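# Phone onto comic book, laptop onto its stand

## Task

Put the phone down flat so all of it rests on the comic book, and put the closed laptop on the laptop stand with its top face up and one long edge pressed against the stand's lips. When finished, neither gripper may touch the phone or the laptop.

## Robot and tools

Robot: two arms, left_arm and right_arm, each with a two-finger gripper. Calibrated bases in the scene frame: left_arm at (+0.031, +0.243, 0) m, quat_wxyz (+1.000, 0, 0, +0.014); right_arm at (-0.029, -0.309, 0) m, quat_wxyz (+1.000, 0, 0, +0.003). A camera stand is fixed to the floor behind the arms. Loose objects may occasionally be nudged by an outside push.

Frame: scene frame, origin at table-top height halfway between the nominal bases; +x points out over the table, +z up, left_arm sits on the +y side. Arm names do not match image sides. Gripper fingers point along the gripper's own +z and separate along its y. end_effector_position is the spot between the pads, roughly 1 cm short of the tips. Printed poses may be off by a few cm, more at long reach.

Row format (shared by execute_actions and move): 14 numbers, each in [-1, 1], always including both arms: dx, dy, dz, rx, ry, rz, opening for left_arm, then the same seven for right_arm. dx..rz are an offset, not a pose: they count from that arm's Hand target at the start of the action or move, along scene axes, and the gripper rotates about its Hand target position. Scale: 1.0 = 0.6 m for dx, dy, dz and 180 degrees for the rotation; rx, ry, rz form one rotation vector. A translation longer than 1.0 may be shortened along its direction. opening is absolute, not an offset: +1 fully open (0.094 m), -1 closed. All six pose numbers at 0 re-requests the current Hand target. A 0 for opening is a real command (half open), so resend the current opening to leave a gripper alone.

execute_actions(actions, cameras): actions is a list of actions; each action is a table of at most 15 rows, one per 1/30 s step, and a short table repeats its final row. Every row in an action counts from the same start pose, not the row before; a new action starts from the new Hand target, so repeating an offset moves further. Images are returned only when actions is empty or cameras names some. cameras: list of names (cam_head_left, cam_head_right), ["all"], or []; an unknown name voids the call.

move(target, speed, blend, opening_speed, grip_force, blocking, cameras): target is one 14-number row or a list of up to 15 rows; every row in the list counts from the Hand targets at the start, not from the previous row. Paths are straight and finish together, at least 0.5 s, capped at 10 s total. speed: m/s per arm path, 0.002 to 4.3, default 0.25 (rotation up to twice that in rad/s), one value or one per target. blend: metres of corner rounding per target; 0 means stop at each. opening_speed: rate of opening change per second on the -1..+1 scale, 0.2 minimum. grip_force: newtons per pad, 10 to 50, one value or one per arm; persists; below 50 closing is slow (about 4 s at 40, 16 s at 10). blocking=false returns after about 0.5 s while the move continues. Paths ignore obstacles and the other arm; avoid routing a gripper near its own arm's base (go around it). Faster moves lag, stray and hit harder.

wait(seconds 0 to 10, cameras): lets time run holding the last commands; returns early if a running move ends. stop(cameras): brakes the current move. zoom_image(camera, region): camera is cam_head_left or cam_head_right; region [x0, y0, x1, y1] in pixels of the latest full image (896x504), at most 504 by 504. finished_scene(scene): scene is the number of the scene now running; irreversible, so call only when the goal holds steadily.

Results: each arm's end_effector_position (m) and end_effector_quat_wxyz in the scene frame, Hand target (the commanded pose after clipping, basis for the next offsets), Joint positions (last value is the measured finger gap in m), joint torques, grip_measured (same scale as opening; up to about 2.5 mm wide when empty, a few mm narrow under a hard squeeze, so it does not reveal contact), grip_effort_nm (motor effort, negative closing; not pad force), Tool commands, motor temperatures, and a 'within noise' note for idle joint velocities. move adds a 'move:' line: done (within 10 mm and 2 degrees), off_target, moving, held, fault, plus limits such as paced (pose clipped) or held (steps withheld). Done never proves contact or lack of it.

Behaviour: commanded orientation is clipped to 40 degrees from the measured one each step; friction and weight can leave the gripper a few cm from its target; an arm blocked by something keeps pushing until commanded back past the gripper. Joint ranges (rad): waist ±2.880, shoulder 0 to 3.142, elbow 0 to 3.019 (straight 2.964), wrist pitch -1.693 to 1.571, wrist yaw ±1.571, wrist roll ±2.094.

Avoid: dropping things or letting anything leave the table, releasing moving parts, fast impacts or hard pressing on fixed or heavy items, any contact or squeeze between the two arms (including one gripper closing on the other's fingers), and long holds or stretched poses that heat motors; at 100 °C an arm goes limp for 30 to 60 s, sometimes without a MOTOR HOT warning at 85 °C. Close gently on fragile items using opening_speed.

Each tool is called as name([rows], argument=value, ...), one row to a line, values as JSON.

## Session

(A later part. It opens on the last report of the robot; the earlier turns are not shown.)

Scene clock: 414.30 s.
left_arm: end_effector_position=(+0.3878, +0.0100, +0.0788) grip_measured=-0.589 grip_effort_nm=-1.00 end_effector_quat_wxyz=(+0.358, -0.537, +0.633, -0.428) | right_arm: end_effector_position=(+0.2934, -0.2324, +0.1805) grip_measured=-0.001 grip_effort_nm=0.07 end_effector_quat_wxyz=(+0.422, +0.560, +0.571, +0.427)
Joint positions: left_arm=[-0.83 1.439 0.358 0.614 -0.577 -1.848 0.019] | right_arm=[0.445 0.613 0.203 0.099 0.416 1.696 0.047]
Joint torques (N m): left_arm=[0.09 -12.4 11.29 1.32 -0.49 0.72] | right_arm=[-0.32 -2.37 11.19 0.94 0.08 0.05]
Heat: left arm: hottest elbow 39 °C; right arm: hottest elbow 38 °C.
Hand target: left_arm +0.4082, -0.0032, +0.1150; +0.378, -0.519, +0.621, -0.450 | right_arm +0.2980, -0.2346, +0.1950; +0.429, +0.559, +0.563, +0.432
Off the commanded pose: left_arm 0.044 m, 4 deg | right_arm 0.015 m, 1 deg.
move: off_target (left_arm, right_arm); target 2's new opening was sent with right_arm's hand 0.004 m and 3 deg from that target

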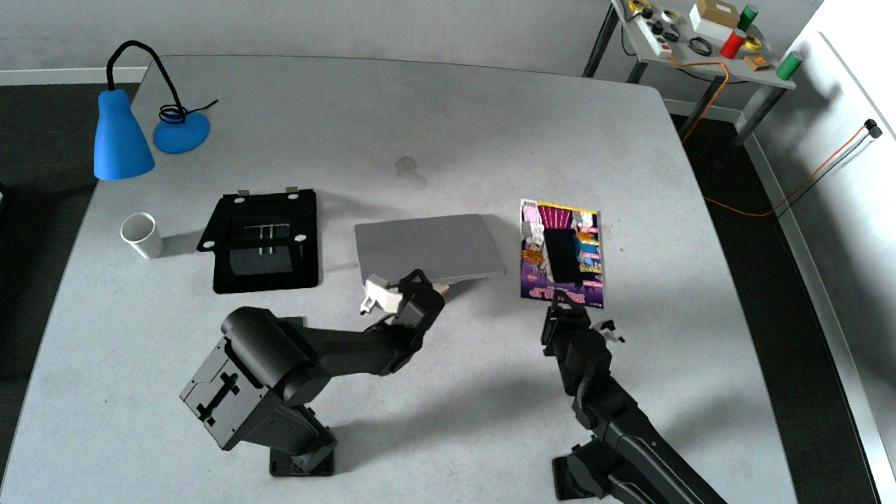

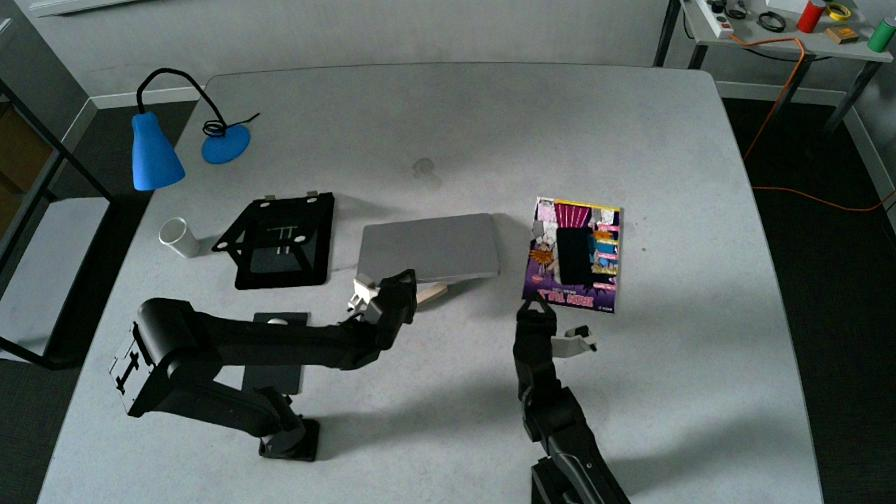

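move(target=[0,0.0,0.3,0,-0.03,0,-0.95,0,0,0,0,0,0,0.0], speed=0.15, cameras=["all"])

Scene clock: 420.83 s.
left_arm: end_effector_position=(+0.3609, +0.0413, +0.1565) grip_measured=-0.630 grip_effort_nm=-1.01 end_effector_quat_wxyz=(+0.381, -0.504, +0.690, -0.355) | right_arm: end_effector_position=(+0.2933, -0.2323, +0.1804) grip_measured=-0.001 grip_effort_nm=0.07 end_effector_quat_wxyz=(+0.422, +0.560, +0.571, +0.427)
Joint positions: left_arm=[-0.83 0.993 0.419 -0.013 -0.594 -1.737 0.017] | right_arm=[0.445 0.613 0.203 0.099 0.416 1.696 0.047]
Joint torques (N m): left_arm=[-1.67 -12.57 26.02 3.6 -1.19 0.26] | right_arm=[-0.32 -2.43 11.17 1.16 0.05 0.01]
Heat: left arm: hottest elbow 40 °C; right arm: hottest elbow 39 °C.
Hand target: left_arm +0.4082, -0.0033, +0.2950; +0.407, -0.497, +0.602, -0.474 | right_arm +0.2980, -0.2345, +0.1950; +0.428, +0.559, +0.564, +0.432
Off the commanded pose: left_arm 0.153 m, 17 deg | right_arm 0.016 m, 1 deg.
move: off_target (left_arm, right_arm)

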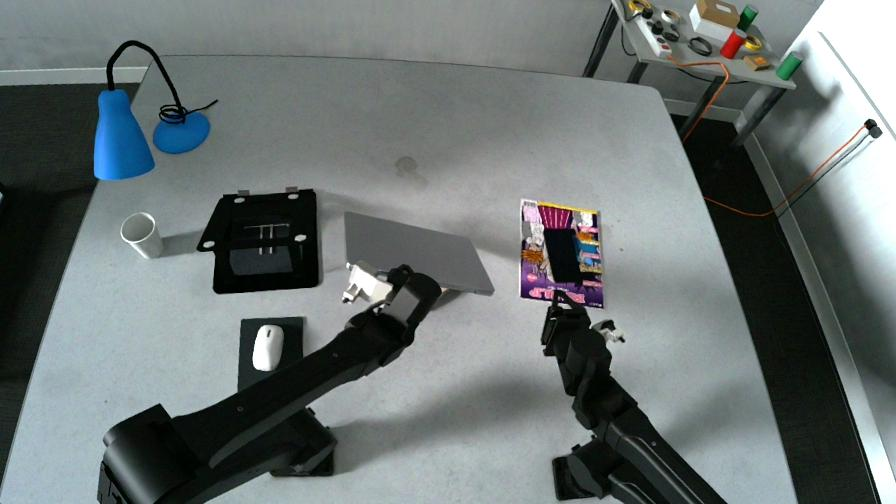

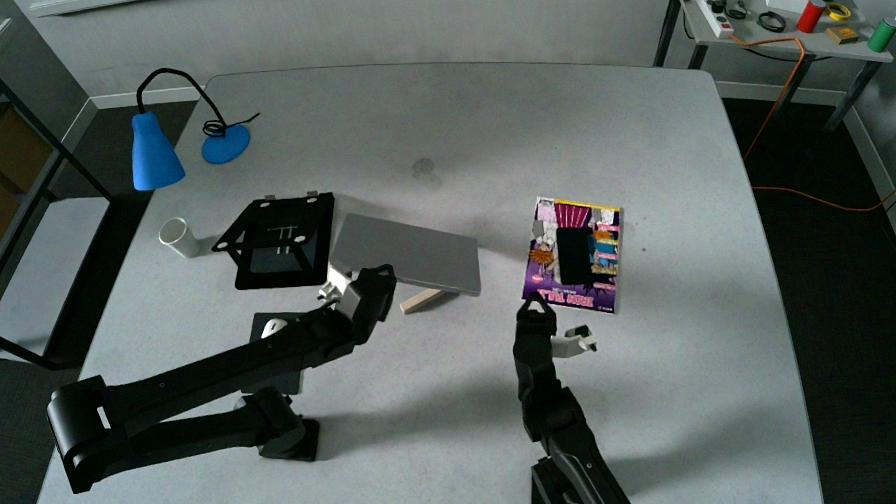

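move([
  [0.0,0.3,0.13,0,0,0,-0.95,0,0,0,0,0,0,0.0],
  [0.0,0.66,0.1,0,0,0.02,-0.95,0,0,0,0,0,0,0.0],
], speed=0.2, blend=[0.1,0], cameras=["all"])

zoom_image(camera="cam_head_left", region=[130, 160, 390, 340])

zoom_image(camera="cam_head_right", region=[130, 160, 390, 340])

Scene clock: 426.63 s.
left_arm: end_effector_position=(+0.3561, +0.3583, +0.2120) grip_measured=-0.632 grip_effort_nm=-1.01 end_effector_quat_wxyz=(-0.296, +0.611, -0.593, +0.434) | right_arm: end_effector_position=(+0.2933, -0.2323, +0.1804) grip_measured=-0.001 grip_effort_nm=0.07 end_effector_quat_wxyz=(+0.422, +0.560, +0.571, +0.427)
Joint positions: left_arm=[0.663 0.774 0.486 -0.371 0.747 -1.289 0.017] | right_arm=[0.445 0.613 0.203 0.099 0.416 1.696 0.047]
Joint torques (N m): left_arm=[-1.08 -7.36 -27.1 4.98 1.77 -0.17] | right_arm=[-0.38 -2.37 11.17 1.13 0.05 0.01]
Heat: left arm: hottest elbow 43 °C; right arm: hottest elbow 39 °C.
Hand target: left_arm +0.4082, +0.3927, +0.3550; -0.422, +0.516, -0.586, +0.461 | right_arm +0.2980, -0.2345, +0.1950; +0.428, +0.559, +0.564, +0.432
Off the commanded pose: left_arm 0.156 m, 18 deg | right_arm 0.015 m, 1 deg.
move: off_target (left_arm, right_arm); blend cut to 0.0912 m at target 1

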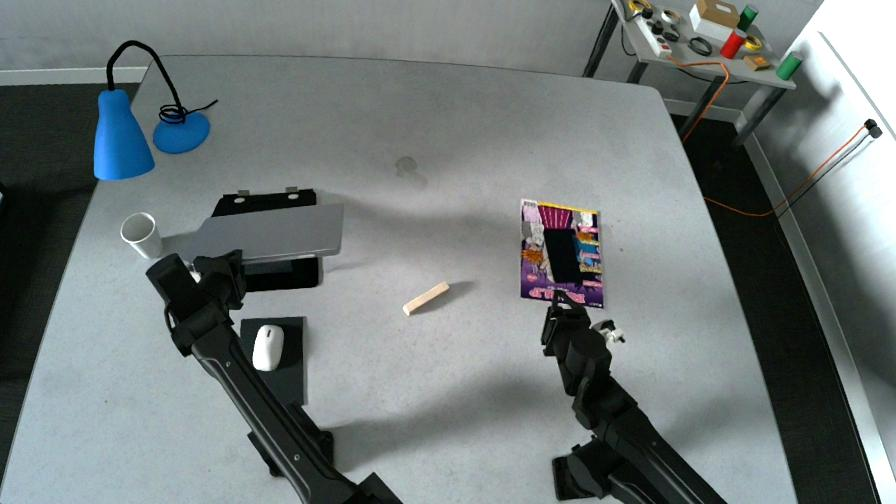

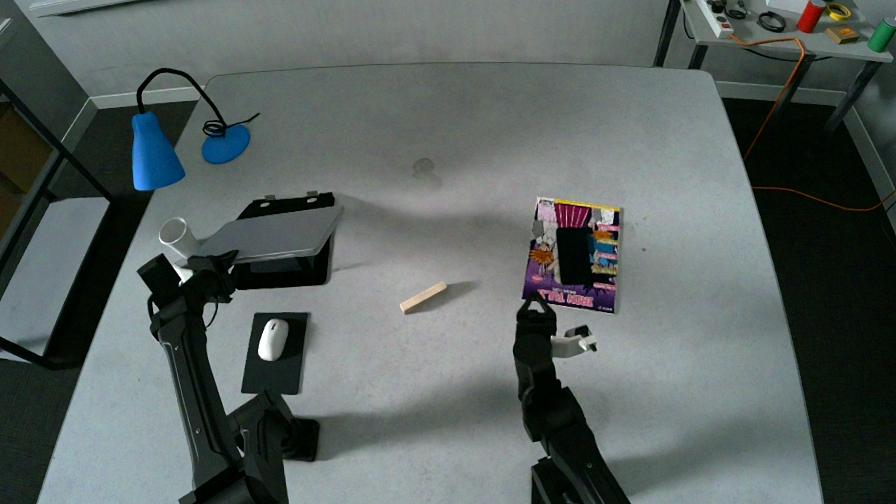

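Scaled by 1.938.

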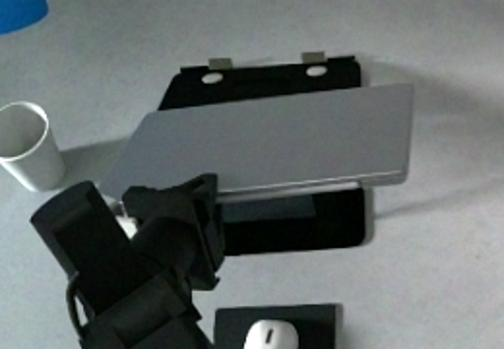

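Scaled by 1.938.

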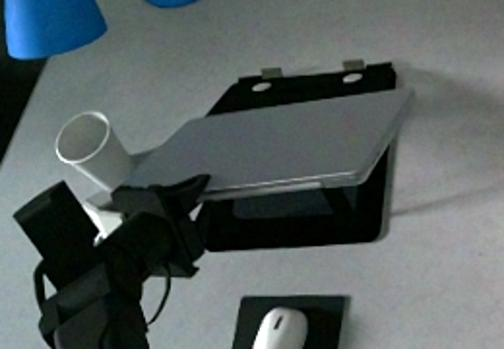

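move(target=[0.1,0.075,0.0,0,0,0.0,-0.95,0,0,0,0,0,0,0.0], speed=0.12, cameras=["all"])

zoom_image(camera="cam_head_left", region=[130, 160, 390, 340])

zoom_image(camera="cam_head_right", region=[130, 160, 390, 340])

Scene clock: 437.63 s.
left_arm: end_effector_position=(+0.4039, +0.4033, +0.2057) grip_measured=-0.632 grip_effort_nm=-1.01 end_effector_quat_wxyz=(-0.290, +0.622, -0.586, +0.431) | right_arm: end_effector_position=(+0.2933, -0.2323, +0.1804) grip_measured=-0.001 grip_effort_nm=0.07 end_effector_quat_wxyz=(+0.422, +0.560, +0.571, +0.427)
Joint positions: left_arm=[0.672 1.022 0.598 -0.249 0.741 -1.299 0.017] | right_arm=[0.445 0.613 0.203 0.099 0.416 1.696 0.047]
Joint torques (N m): left_arm=[-1.96 -12.22 -27.47 5.19 1.66 -0.14] | right_arm=[-0.38 -2.37 11.18 1.16 0.05 0.01]
Motor temperatures (°C): left_arm=[22 27 48 24 30 24 29] | right_arm=[26 35 40 25 24 23 27]
Heat: left arm: hottest elbow 48 °C; right arm: hottest elbow 40 °C.
Hand target: left_arm +0.4682, +0.4376, +0.3549; -0.421, +0.516, -0.586, +0.461 | right_arm +0.2980, -0.2345, +0.1950; +0.428, +0.559, +0.564, +0.432
Off the commanded pose: left_arm 0.166 m, 20 deg | right_arm 0.015 m, 1 deg.
move: off_target (left_arm, right_arm)

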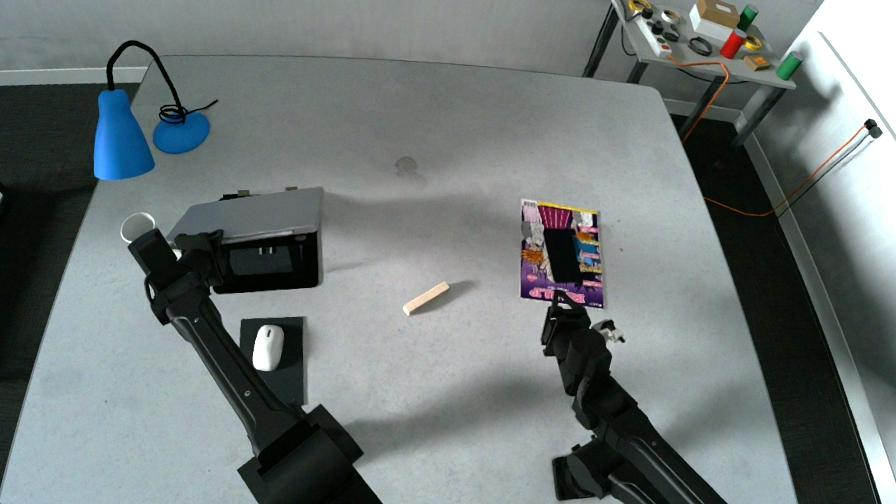

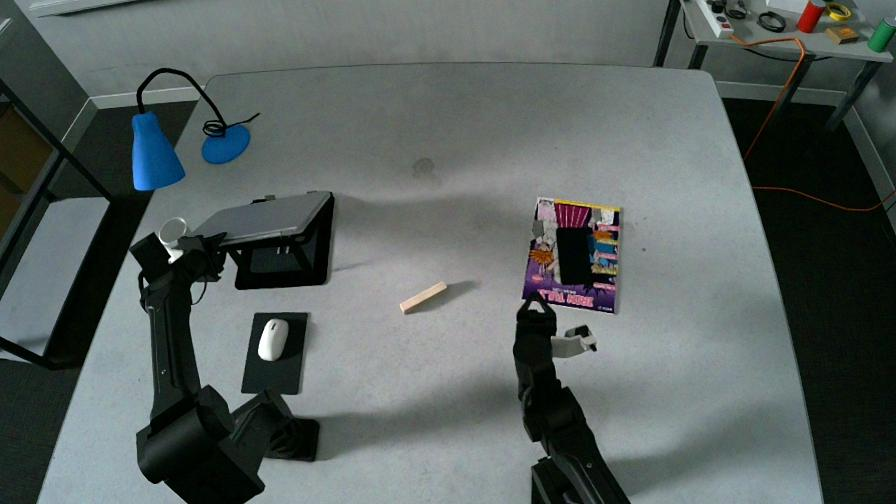

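Scaled by 1.938.

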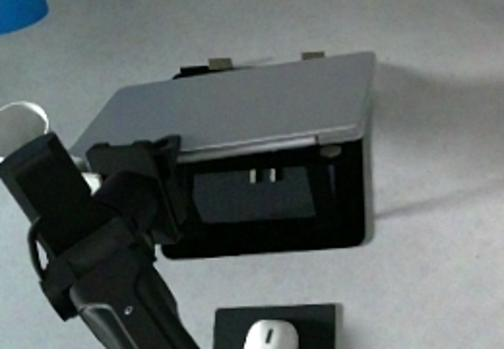

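Scaled by 1.938.

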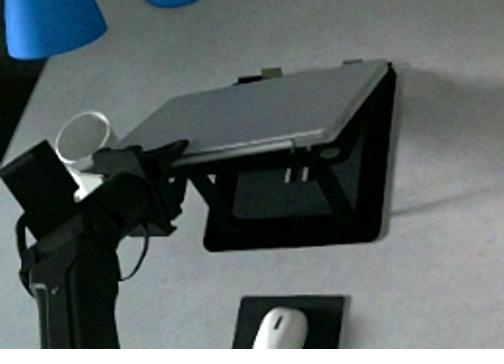

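move(target=[-0.03,0.04,-0.05,0,0,-0.025,-0.95,0,0,0,0,0,0,0.0], speed=0.12, cameras=["all"])

zoom_image(camera="cam_head_left", region=[130, 160, 390, 340])

zoom_image(camera="cam_head_right", region=[130, 160, 390, 340])

Scene clock: 444.90 s.
left_arm: end_effector_position=(+0.3980, +0.4190, +0.1896) grip_measured=-0.632 grip_effort_nm=-1.01 end_effector_quat_wxyz=(-0.276, +0.597, -0.594, +0.464) | right_arm: end_effector_position=(+0.2933, -0.2323, +0.1804) grip_measured=-0.001 grip_effort_nm=0.07 end_effector_quat_wxyz=(+0.422, +0.560, +0.571, +0.427)
Joint positions: left_arm=[0.761 1.115 0.598 -0.217 0.898 -1.209 0.017] | right_arm=[0.445 0.613 0.203 0.099 0.416 1.696 0.047]
Joint torques (N m): left_arm=[-0.09 -13.39 26.93 4.34 2.19 0.02] | right_arm=[-0.32 -2.26 11.19 1.16 0.05 0.01]
Heat: left arm: hottest elbow 50 °C; right arm: hottest elbow 40 °C.
Hand target: left_arm +0.4502, +0.4616, +0.3250; -0.403, +0.492, -0.606, +0.477 | right_arm +0.2980, -0.2345, +0.1950; +0.428, +0.559, +0.564, +0.432
Off the commanded pose: left_arm 0.151 m, 19 deg | right_arm 0.015 m, 1 deg.
move: off_target (left_arm, right_arm)

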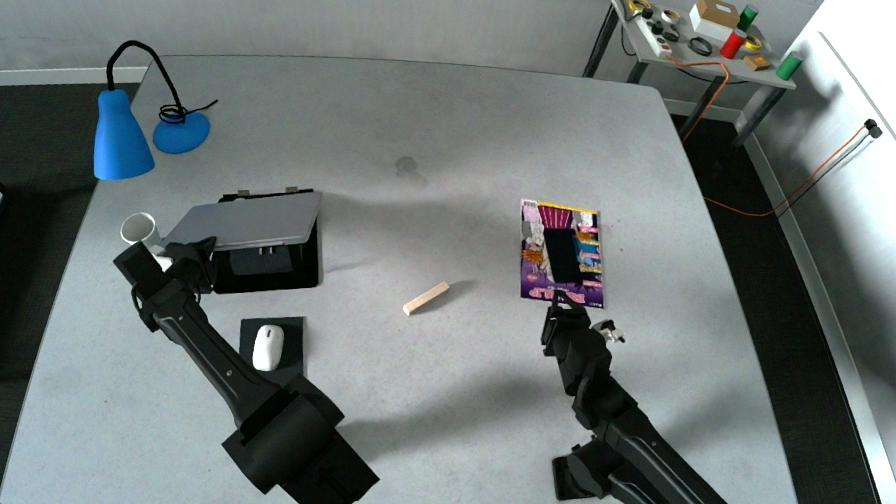

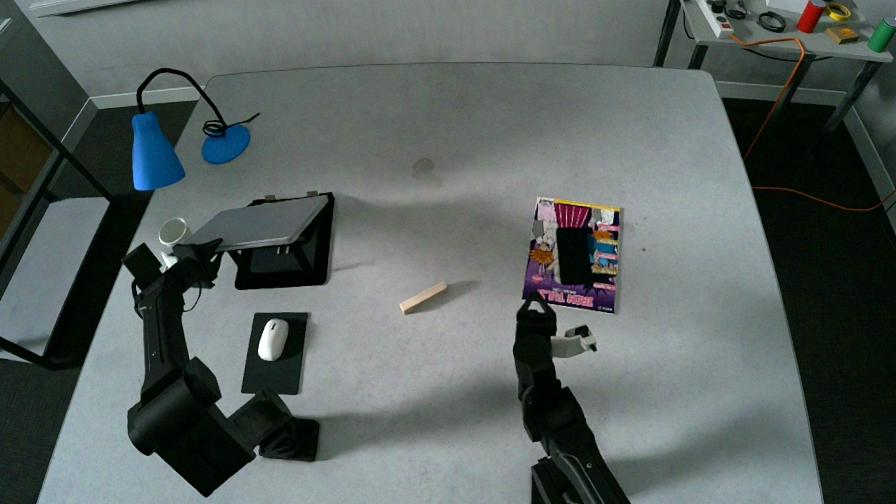

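Scaled by 1.938.

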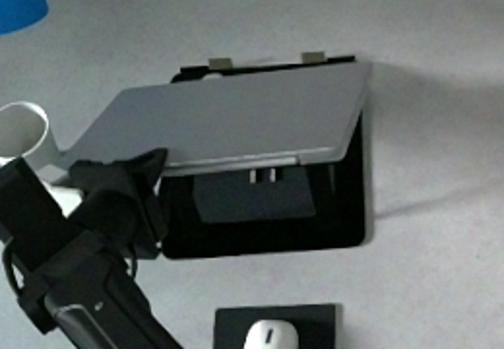

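Scaled by 1.938.

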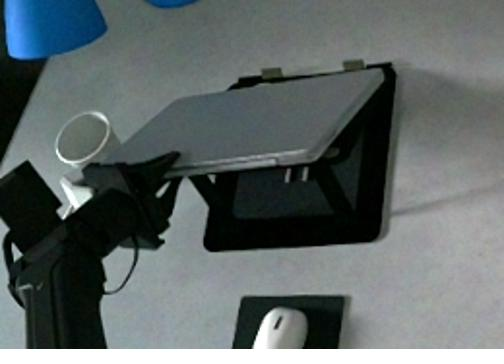

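move(target=[-0.015,-0.01,-0.09,0,0,-0.005,-0.95,0,0,0,0,0,0,0.0], speed=0.08, cameras=["all"])

zoom_image(camera="cam_head_left", region=[130, 160, 390, 340])

zoom_image(camera="cam_head_right", region=[130, 160, 390, 340])

Scene clock: 450.30 s.
left_arm: end_effector_position=(+0.4146, +0.4333, +0.1816) grip_measured=-0.632 grip_effort_nm=-1.00 end_effector_quat_wxyz=(+0.309, -0.566, +0.605, -0.468) | right_arm: end_effector_position=(+0.2933, -0.2323, +0.1804) grip_measured=-0.001 grip_effort_nm=0.07 end_effector_quat_wxyz=(+0.422, +0.560, +0.571, +0.427)
Joint positions: left_arm=[0.761 1.202 0.598 -0.053 0.917 -1.19 0.017] | right_arm=[0.445 0.613 0.203 0.099 0.416 1.696 0.047]
Joint torques (N m): left_arm=[-1.2 -14.21 18.58 4.92 2.05 -0.11] | right_arm=[-0.38 -2.43 11.18 1.16 0.05 0.01]
Heat: left arm: hottest elbow 52 °C; right arm: hottest elbow 41 °C.
Hand target: left_arm +0.4412, +0.4557, +0.2709; -0.399, +0.488, -0.610, +0.481 | right_arm +0.2980, -0.2345, +0.1950; +0.428, +0.559, +0.564, +0.432
Off the commanded pose: left_arm 0.096 m, 14 deg | right_arm 0.015 m, 1 deg.
move: off_target (left_arm, right_arm)

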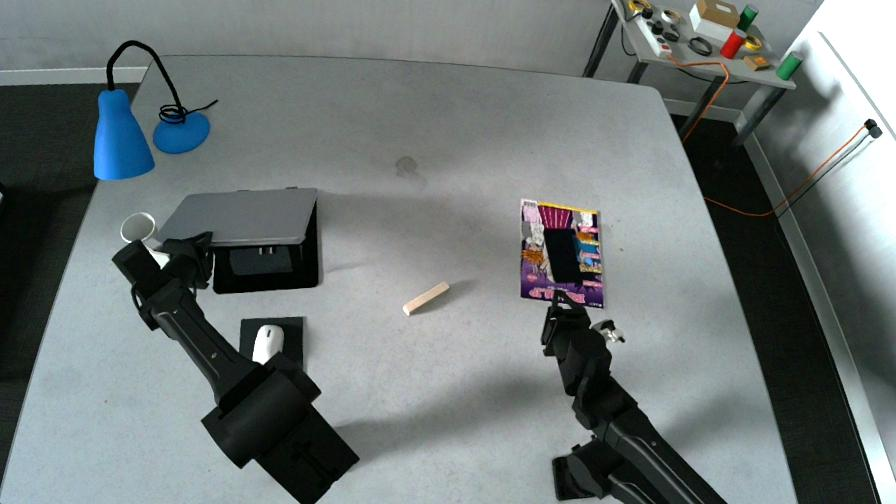

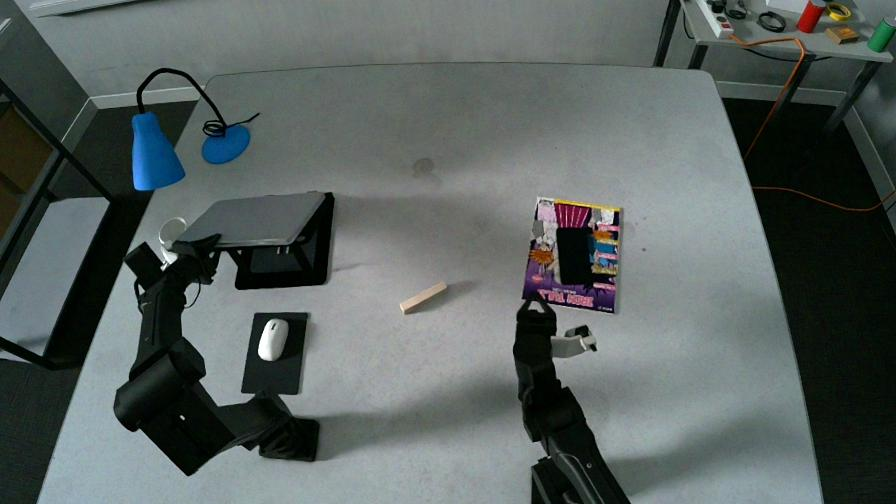

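Scaled by 1.938.

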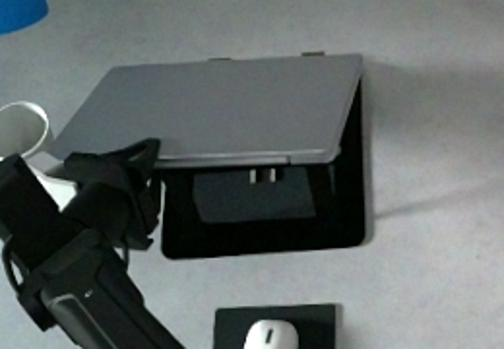

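Scaled by 1.938.

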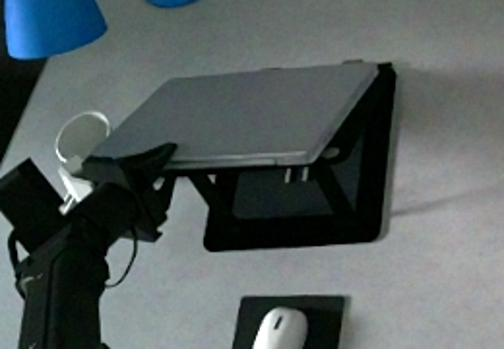

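move(target=[-0.04,-0.03,-0.04,0,0,0.0,-0.95,0,0,0,0,0,0,0.0], speed=0.08, cameras=["all"])

zoom_image(camera="cam_head_left", region=[130, 160, 390, 340])

zoom_image(camera="cam_head_right", region=[130, 160, 390, 340])

Scene clock: 455.27 s.
left_arm: end_effector_position=(+0.4058, +0.4241, +0.1673) grip_measured=-0.632 grip_effort_nm=-1.01 end_effector_quat_wxyz=(+0.312, -0.561, +0.606, -0.470) | right_arm: end_effector_position=(+0.2933, -0.2323, +0.1804) grip_measured=-0.001 grip_effort_nm=0.07 end_effector_quat_wxyz=(+0.422, +0.560, +0.571, +0.427)
Joint positions: left_arm=[0.763 1.198 0.543 0.007 0.925 -1.188 0.017] | right_arm=[0.445 0.613 0.203 0.099 0.416 1.696 0.047]
Joint torques (N m): left_arm=[-0.73 -15.56 14.13 4.96 2.04 -0.06] | right_arm=[-0.38 -2.49 11.18 1.14 0.05 0.01]
Heat: left arm: hottest elbow 51 °C; right arm: hottest elbow 41 °C.
Hand target: left_arm +0.4172, +0.4377, +0.2472; -0.399, +0.487, -0.610, +0.481 | right_arm +0.2980, -0.2345, +0.1950; +0.428, +0.559, +0.564, +0.432
Off the commanded pose: left_arm 0.082 m, 13 deg | right_arm 0.015 m, 1 deg.
move: off_target (left_arm, right_arm)

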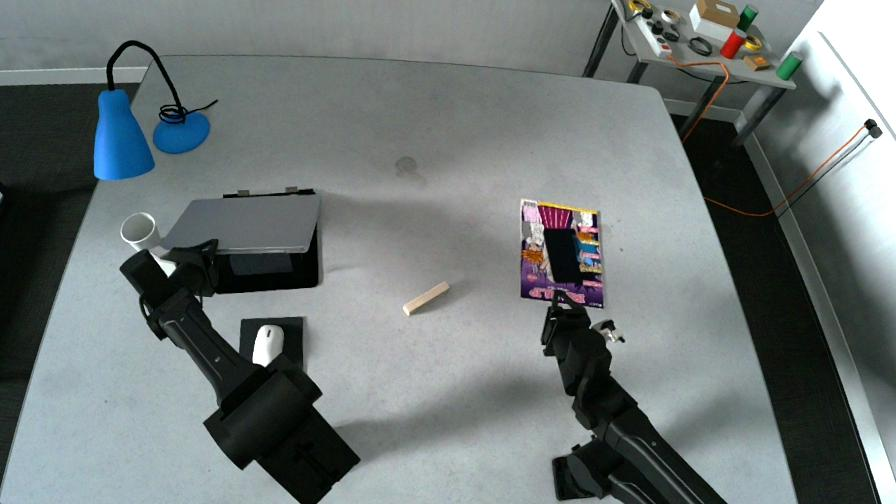

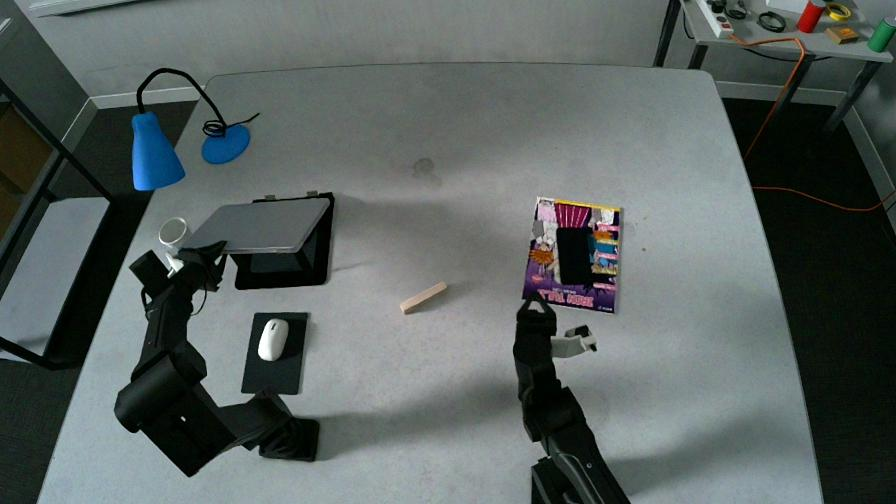

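Scaled by 1.938.

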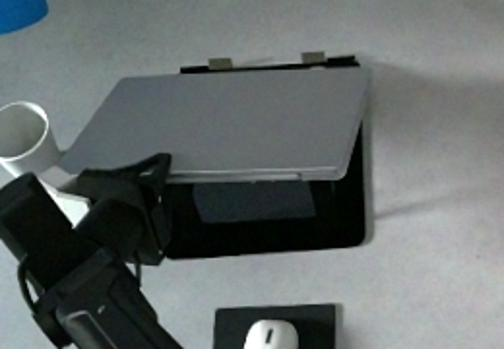

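Scaled by 1.938.

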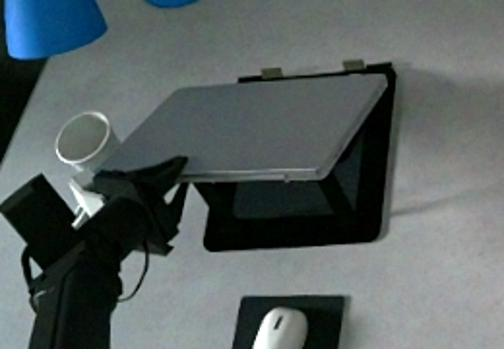

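move(target=[-0.005,-0.012,-0.06,0,0,0.0,-0.95,0,0,0,0,0,0,0.0], speed=0.08, cameras=["all"])

zoom_image(camera="cam_head_left", region=[130, 160, 390, 340])

zoom_image(camera="cam_head_right", region=[130, 160, 390, 340])

Scene clock: 458.97 s.
left_arm: end_effector_position=(+0.4038, +0.4217, +0.1654) grip_measured=-0.632 grip_effort_nm=-1.01 end_effector_quat_wxyz=(+0.348, -0.535, +0.610, -0.469) | right_arm: end_effector_position=(+0.2933, -0.2323, +0.1804) grip_measured=-0.001 grip_effort_nm=0.07 end_effector_quat_wxyz=(+0.422, +0.560, +0.571, +0.427)
Joint positions: left_arm=[0.763 1.2 0.492 0.152 0.927 -1.191 0.017] | right_arm=[0.445 0.613 0.203 0.099 0.416 1.696 0.047]
Joint torques (N m): left_arm=[-1.32 -11.52 12.19 4.1 1.65 -0.11] | right_arm=[-0.32 -2.26 11.19 1.13 0.05 0.01]
Heat: left arm: hottest elbow 51 °C; right arm: hottest elbow 41 °C.
Hand target: left_arm +0.4142, +0.4305, +0.2110; +0.399, -0.487, +0.610, -0.481 | right_arm +0.2980, -0.2345, +0.1950; +0.428, +0.559, +0.564, +0.432
Off the commanded pose: left_arm 0.048 m, 8 deg | right_arm 0.015 m, 1 deg.
move: off_target (left_arm, right_arm)

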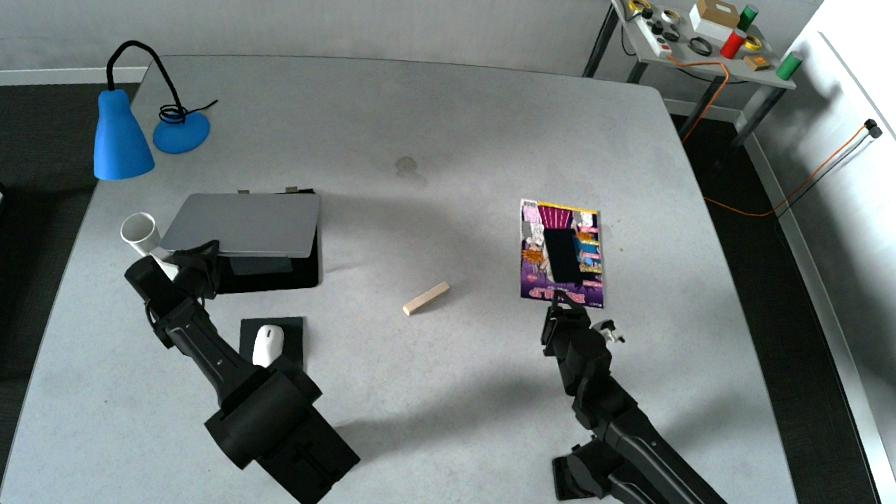

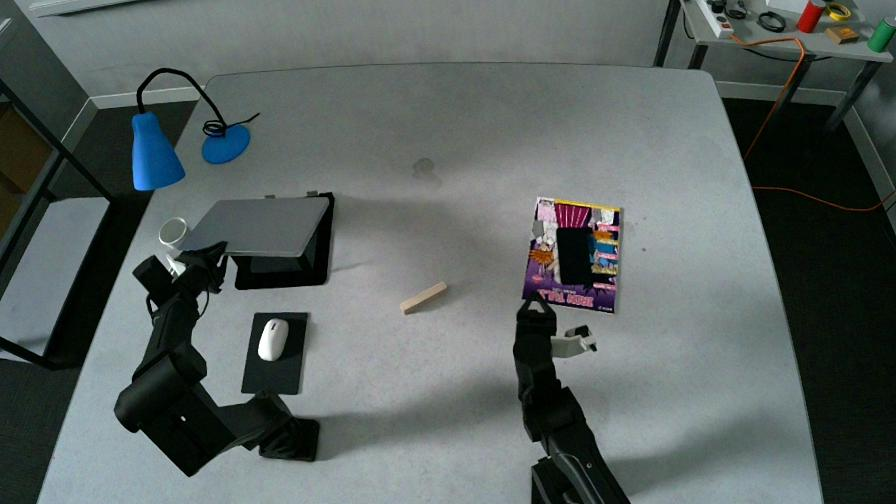

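Scaled by 1.938.

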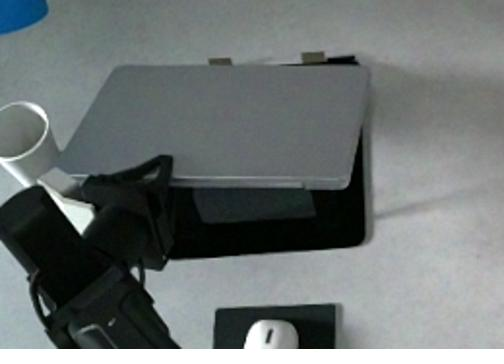

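Scaled by 1.938.

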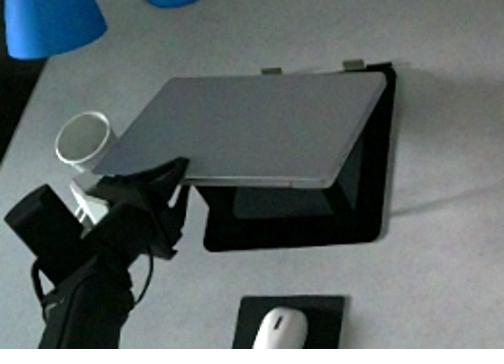

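move(target=[-0.015,0.0,-0.035,0,0.05,0.025,-0.95,0,0,0,0,0,0,0.0], speed=0.08, cameras=["all"])

zoom_image(camera="cam_head_left", region=[130, 160, 390, 340])

zoom_image(camera="cam_head_right", region=[130, 160, 390, 340])

Scene clock: 463.87 s.
left_arm: end_effector_position=(+0.3943, +0.4229, +0.1595) grip_measured=-0.632 grip_effort_nm=-1.00 end_effector_quat_wxyz=(-0.336, +0.579, -0.606, +0.430) | right_arm: end_effector_position=(+0.2933, -0.2323, +0.1804) grip_measured=-0.001 grip_effort_nm=0.07 end_effector_quat_wxyz=(+0.422, +0.560, +0.571, +0.427)
Joint positions: left_arm=[0.751 1.135 0.493 0.009 0.818 -1.178 0.017] | right_arm=[0.445 0.613 0.203 0.099 0.416 1.696 0.047]
Joint torques (N m): left_arm=[-1.38 -9.52 13.74 1.18 0.39 0.4] | right_arm=[-0.44 -2.43 11.17 1.11 0.05 0.01]
Heat: left arm: hottest elbow 50 °C; right arm: hottest elbow 42 °C.
Hand target: left_arm +0.4052, +0.4305, +0.1901; -0.369, +0.547, -0.620, +0.425 | right_arm +0.2980, -0.2345, +0.1950; +0.428, +0.559, +0.564, +0.432
Off the commanded pose: left_arm 0.033 m, 5 deg | right_arm 0.015 m, 1 deg.
move: off_target (left_arm, right_arm)

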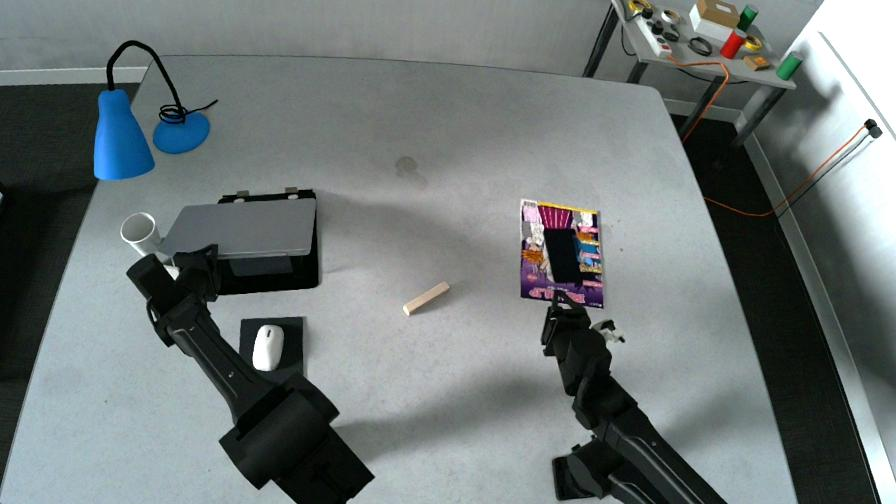

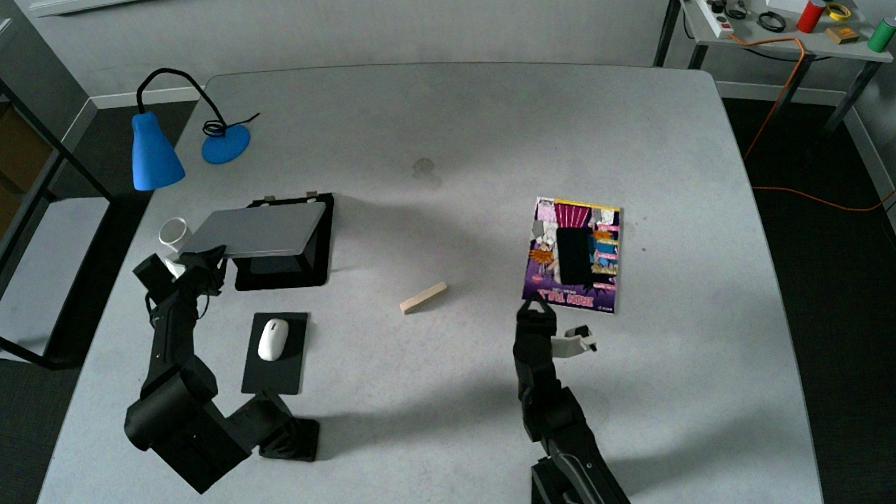

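Scaled by 1.938.

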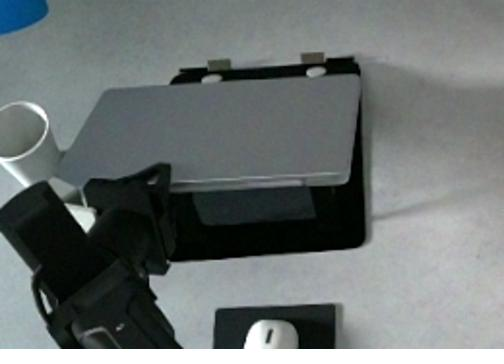

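Scaled by 1.938.

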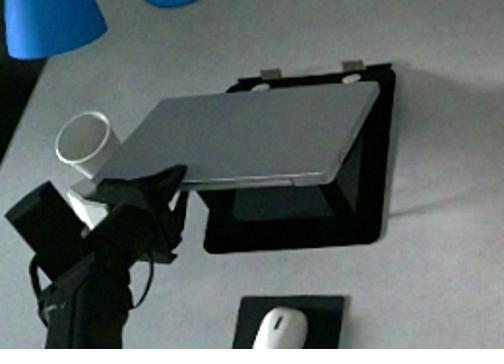

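move([
  [0.02,-0.03,-0.03,0,0.0,0.0,-0.95,0,0,0,0,0,0,0.0],
  [0.02,-0.03,-0.035,0,0.0,0.0,-0.55,0,0,0,0,0,0,0.0],
], speed=0.06, opening_speed=0.4, cameras=["all"])

zoom_image(camera="cam_head_left", region=[130, 160, 390, 340])

zoom_image(camera="cam_head_right", region=[130, 160, 390, 340])

Scene clock: 470.47 s.
left_arm: end_effector_position=(+0.4044, +0.4226, +0.1629) grip_measured=-0.551 grip_effort_nm=0.07 end_effector_quat_wxyz=(-0.358, +0.577, -0.603, +0.419) | right_arm: end_effector_position=(+0.2933, -0.2323, +0.1804) grip_measured=-0.001 grip_effort_nm=0.07 end_effector_quat_wxyz=(+0.422, +0.560, +0.571, +0.427)
Joint positions: left_arm=[0.713 1.137 0.486 0.081 0.756 -1.212 0.021] | right_arm=[0.445 0.613 0.203 0.099 0.416 1.696 0.047]
Joint torques (N m): left_arm=[-4.19 -6.36 10.3 2.95 0.44 0.29] | right_arm=[-0.32 -2.37 11.18 1.17 0.05 0.01]
Heat: left arm: hottest elbow 49 °C; right arm: hottest elbow 42 °C.
Hand target: left_arm +0.4172, +0.4125, +0.1690; -0.369, +0.547, -0.620, +0.425 | right_arm +0.2980, -0.2345, +0.1950; +0.428, +0.559, +0.564, +0.432
Off the commanded pose: left_arm 0.017 m, 4 deg | right_arm 0.015 m, 1 deg.
move: off_target (left_arm, right_arm); target 2's new opening was sent with left_arm's hand 0.019 m and 5 deg from that target

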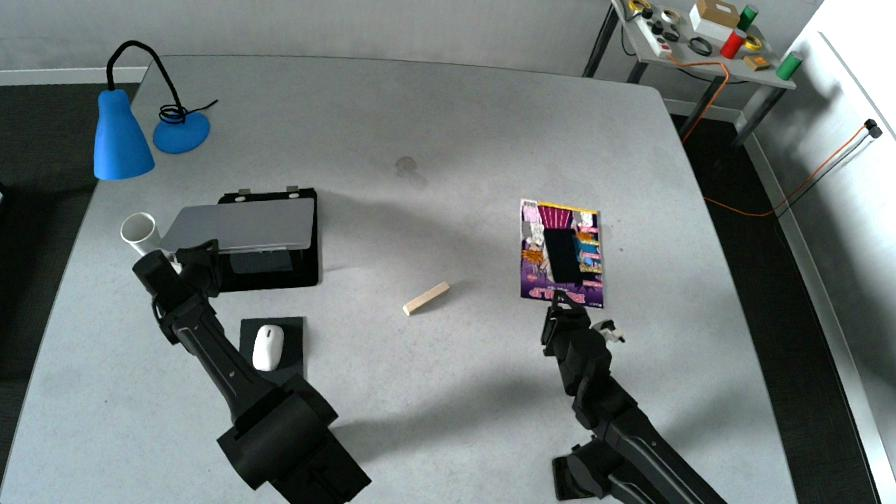

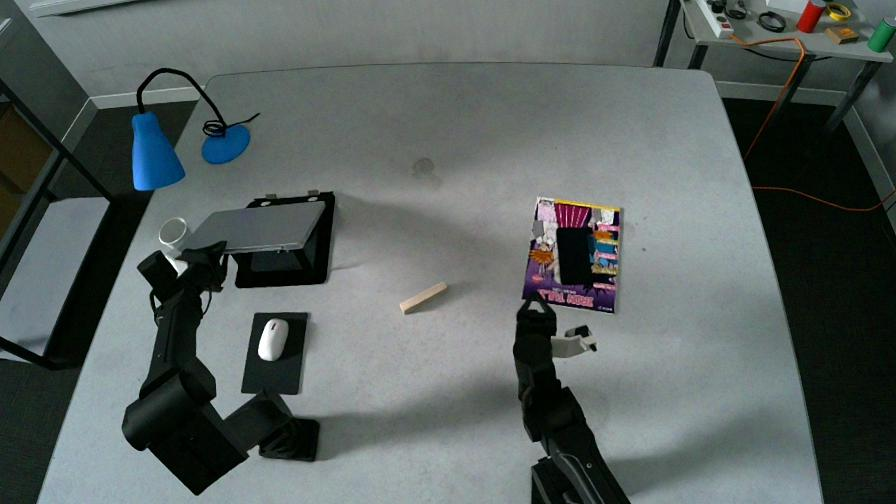

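Scaled by 1.938.

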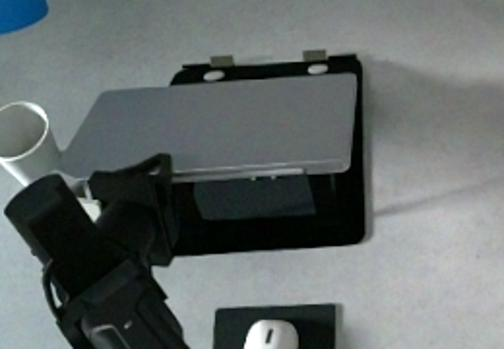

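Scaled by 1.938.

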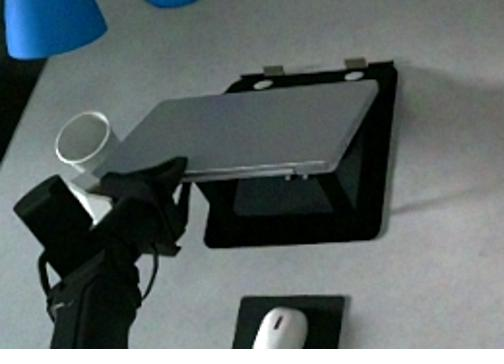

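move([
  [0.0,0.0,-0.01,0,0.0,0.0,-0.3,0,0,0,0,0,0,0.0],
  [-0.05,0.0,0.005,0,0.0,0.0,-0.3,0,0,0,0,0,0,0.0],
  [-0.14,0.0,0.06,0,0.0,0.0,-0.3,0,0,0,0,0,0,0.0],
], speed=0.1, opening_speed=0.5, cameras=["all"])

zoom_image(camera="cam_head_left", region=[130, 160, 390, 340])

zoom_image(camera="cam_head_right", region=[130, 160, 390, 340])

Scene clock: 477.47 s.
left_arm: end_effector_position=(+0.3358, +0.4085, +0.1996) grip_measured=-0.302 grip_effort_nm=0.12 end_effector_quat_wxyz=(+0.360, -0.550, +0.620, -0.429) | right_arm: end_effector_position=(+0.2933, -0.2323, +0.1804) grip_measured=-0.001 grip_effort_nm=0.07 end_effector_quat_wxyz=(+0.422, +0.560, +0.571, +0.427)
Joint positions: left_arm=[0.89 0.877 0.464 -0.28 0.947 -1.005 0.033] | right_arm=[0.445 0.613 0.203 0.099 0.416 1.696 0.047]
Joint torques (N m): left_arm=[-0.38 -5.71 11.06 1.16 0.38 0.19] | right_arm=[-0.32 -2.43 11.18 1.16 0.05 0.02]
Heat: left arm: hottest elbow 48 °C; right arm: hottest elbow 42 °C.
Hand target: left_arm +0.3332, +0.4125, +0.2050; +0.369, -0.547, +0.620, -0.425 | right_arm +0.2980, -0.2345, +0.1950; +0.428, +0.559, +0.564, +0.432
Off the commanded pose: left_arm 0.007 m, 1 deg | right_arm 0.015 m, 1 deg.
move: off_target (right_arm)

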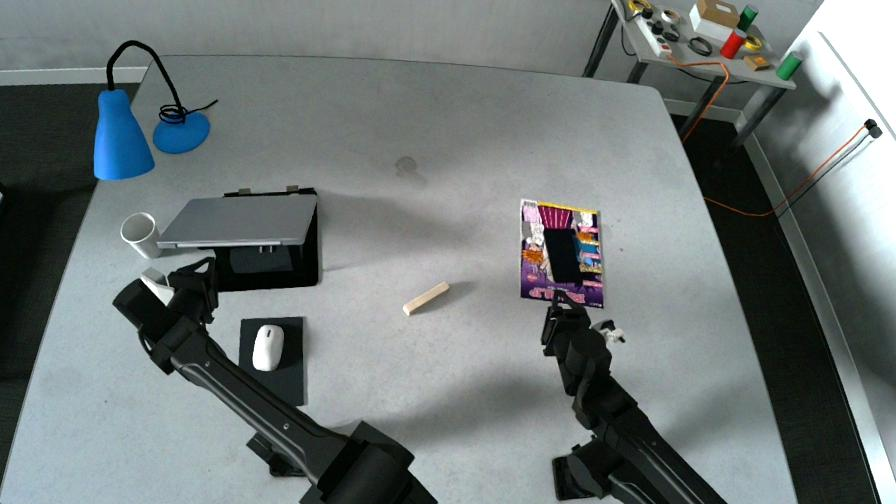

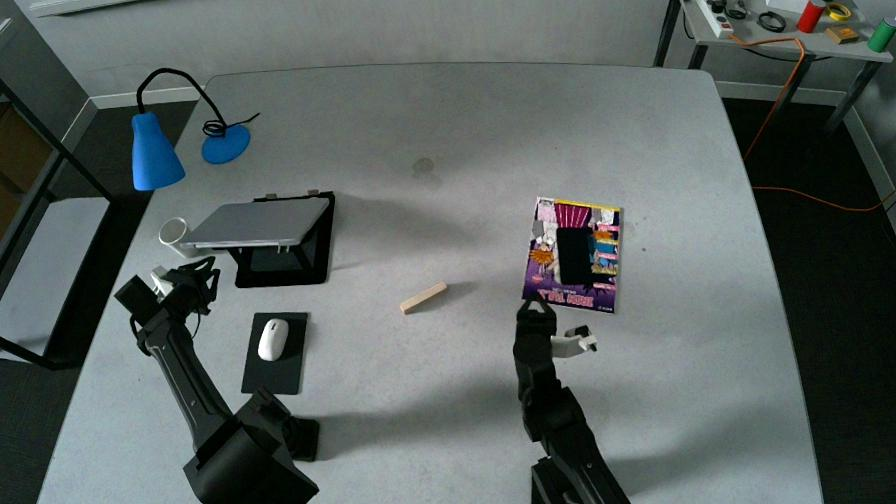

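Scaled by 1.938.

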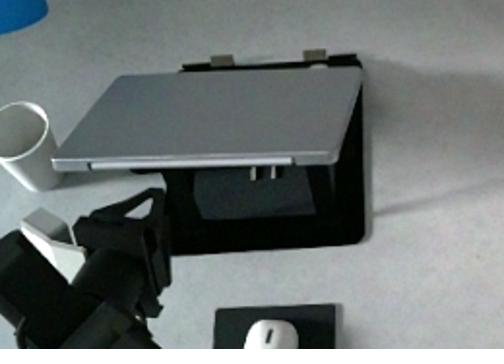

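Scaled by 1.938.

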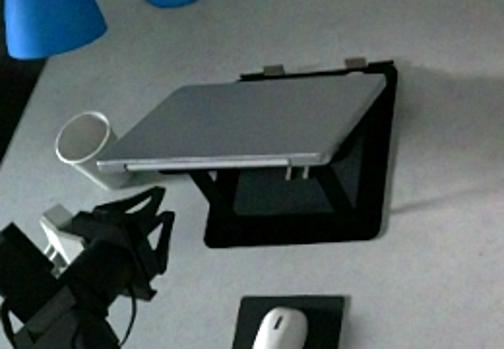

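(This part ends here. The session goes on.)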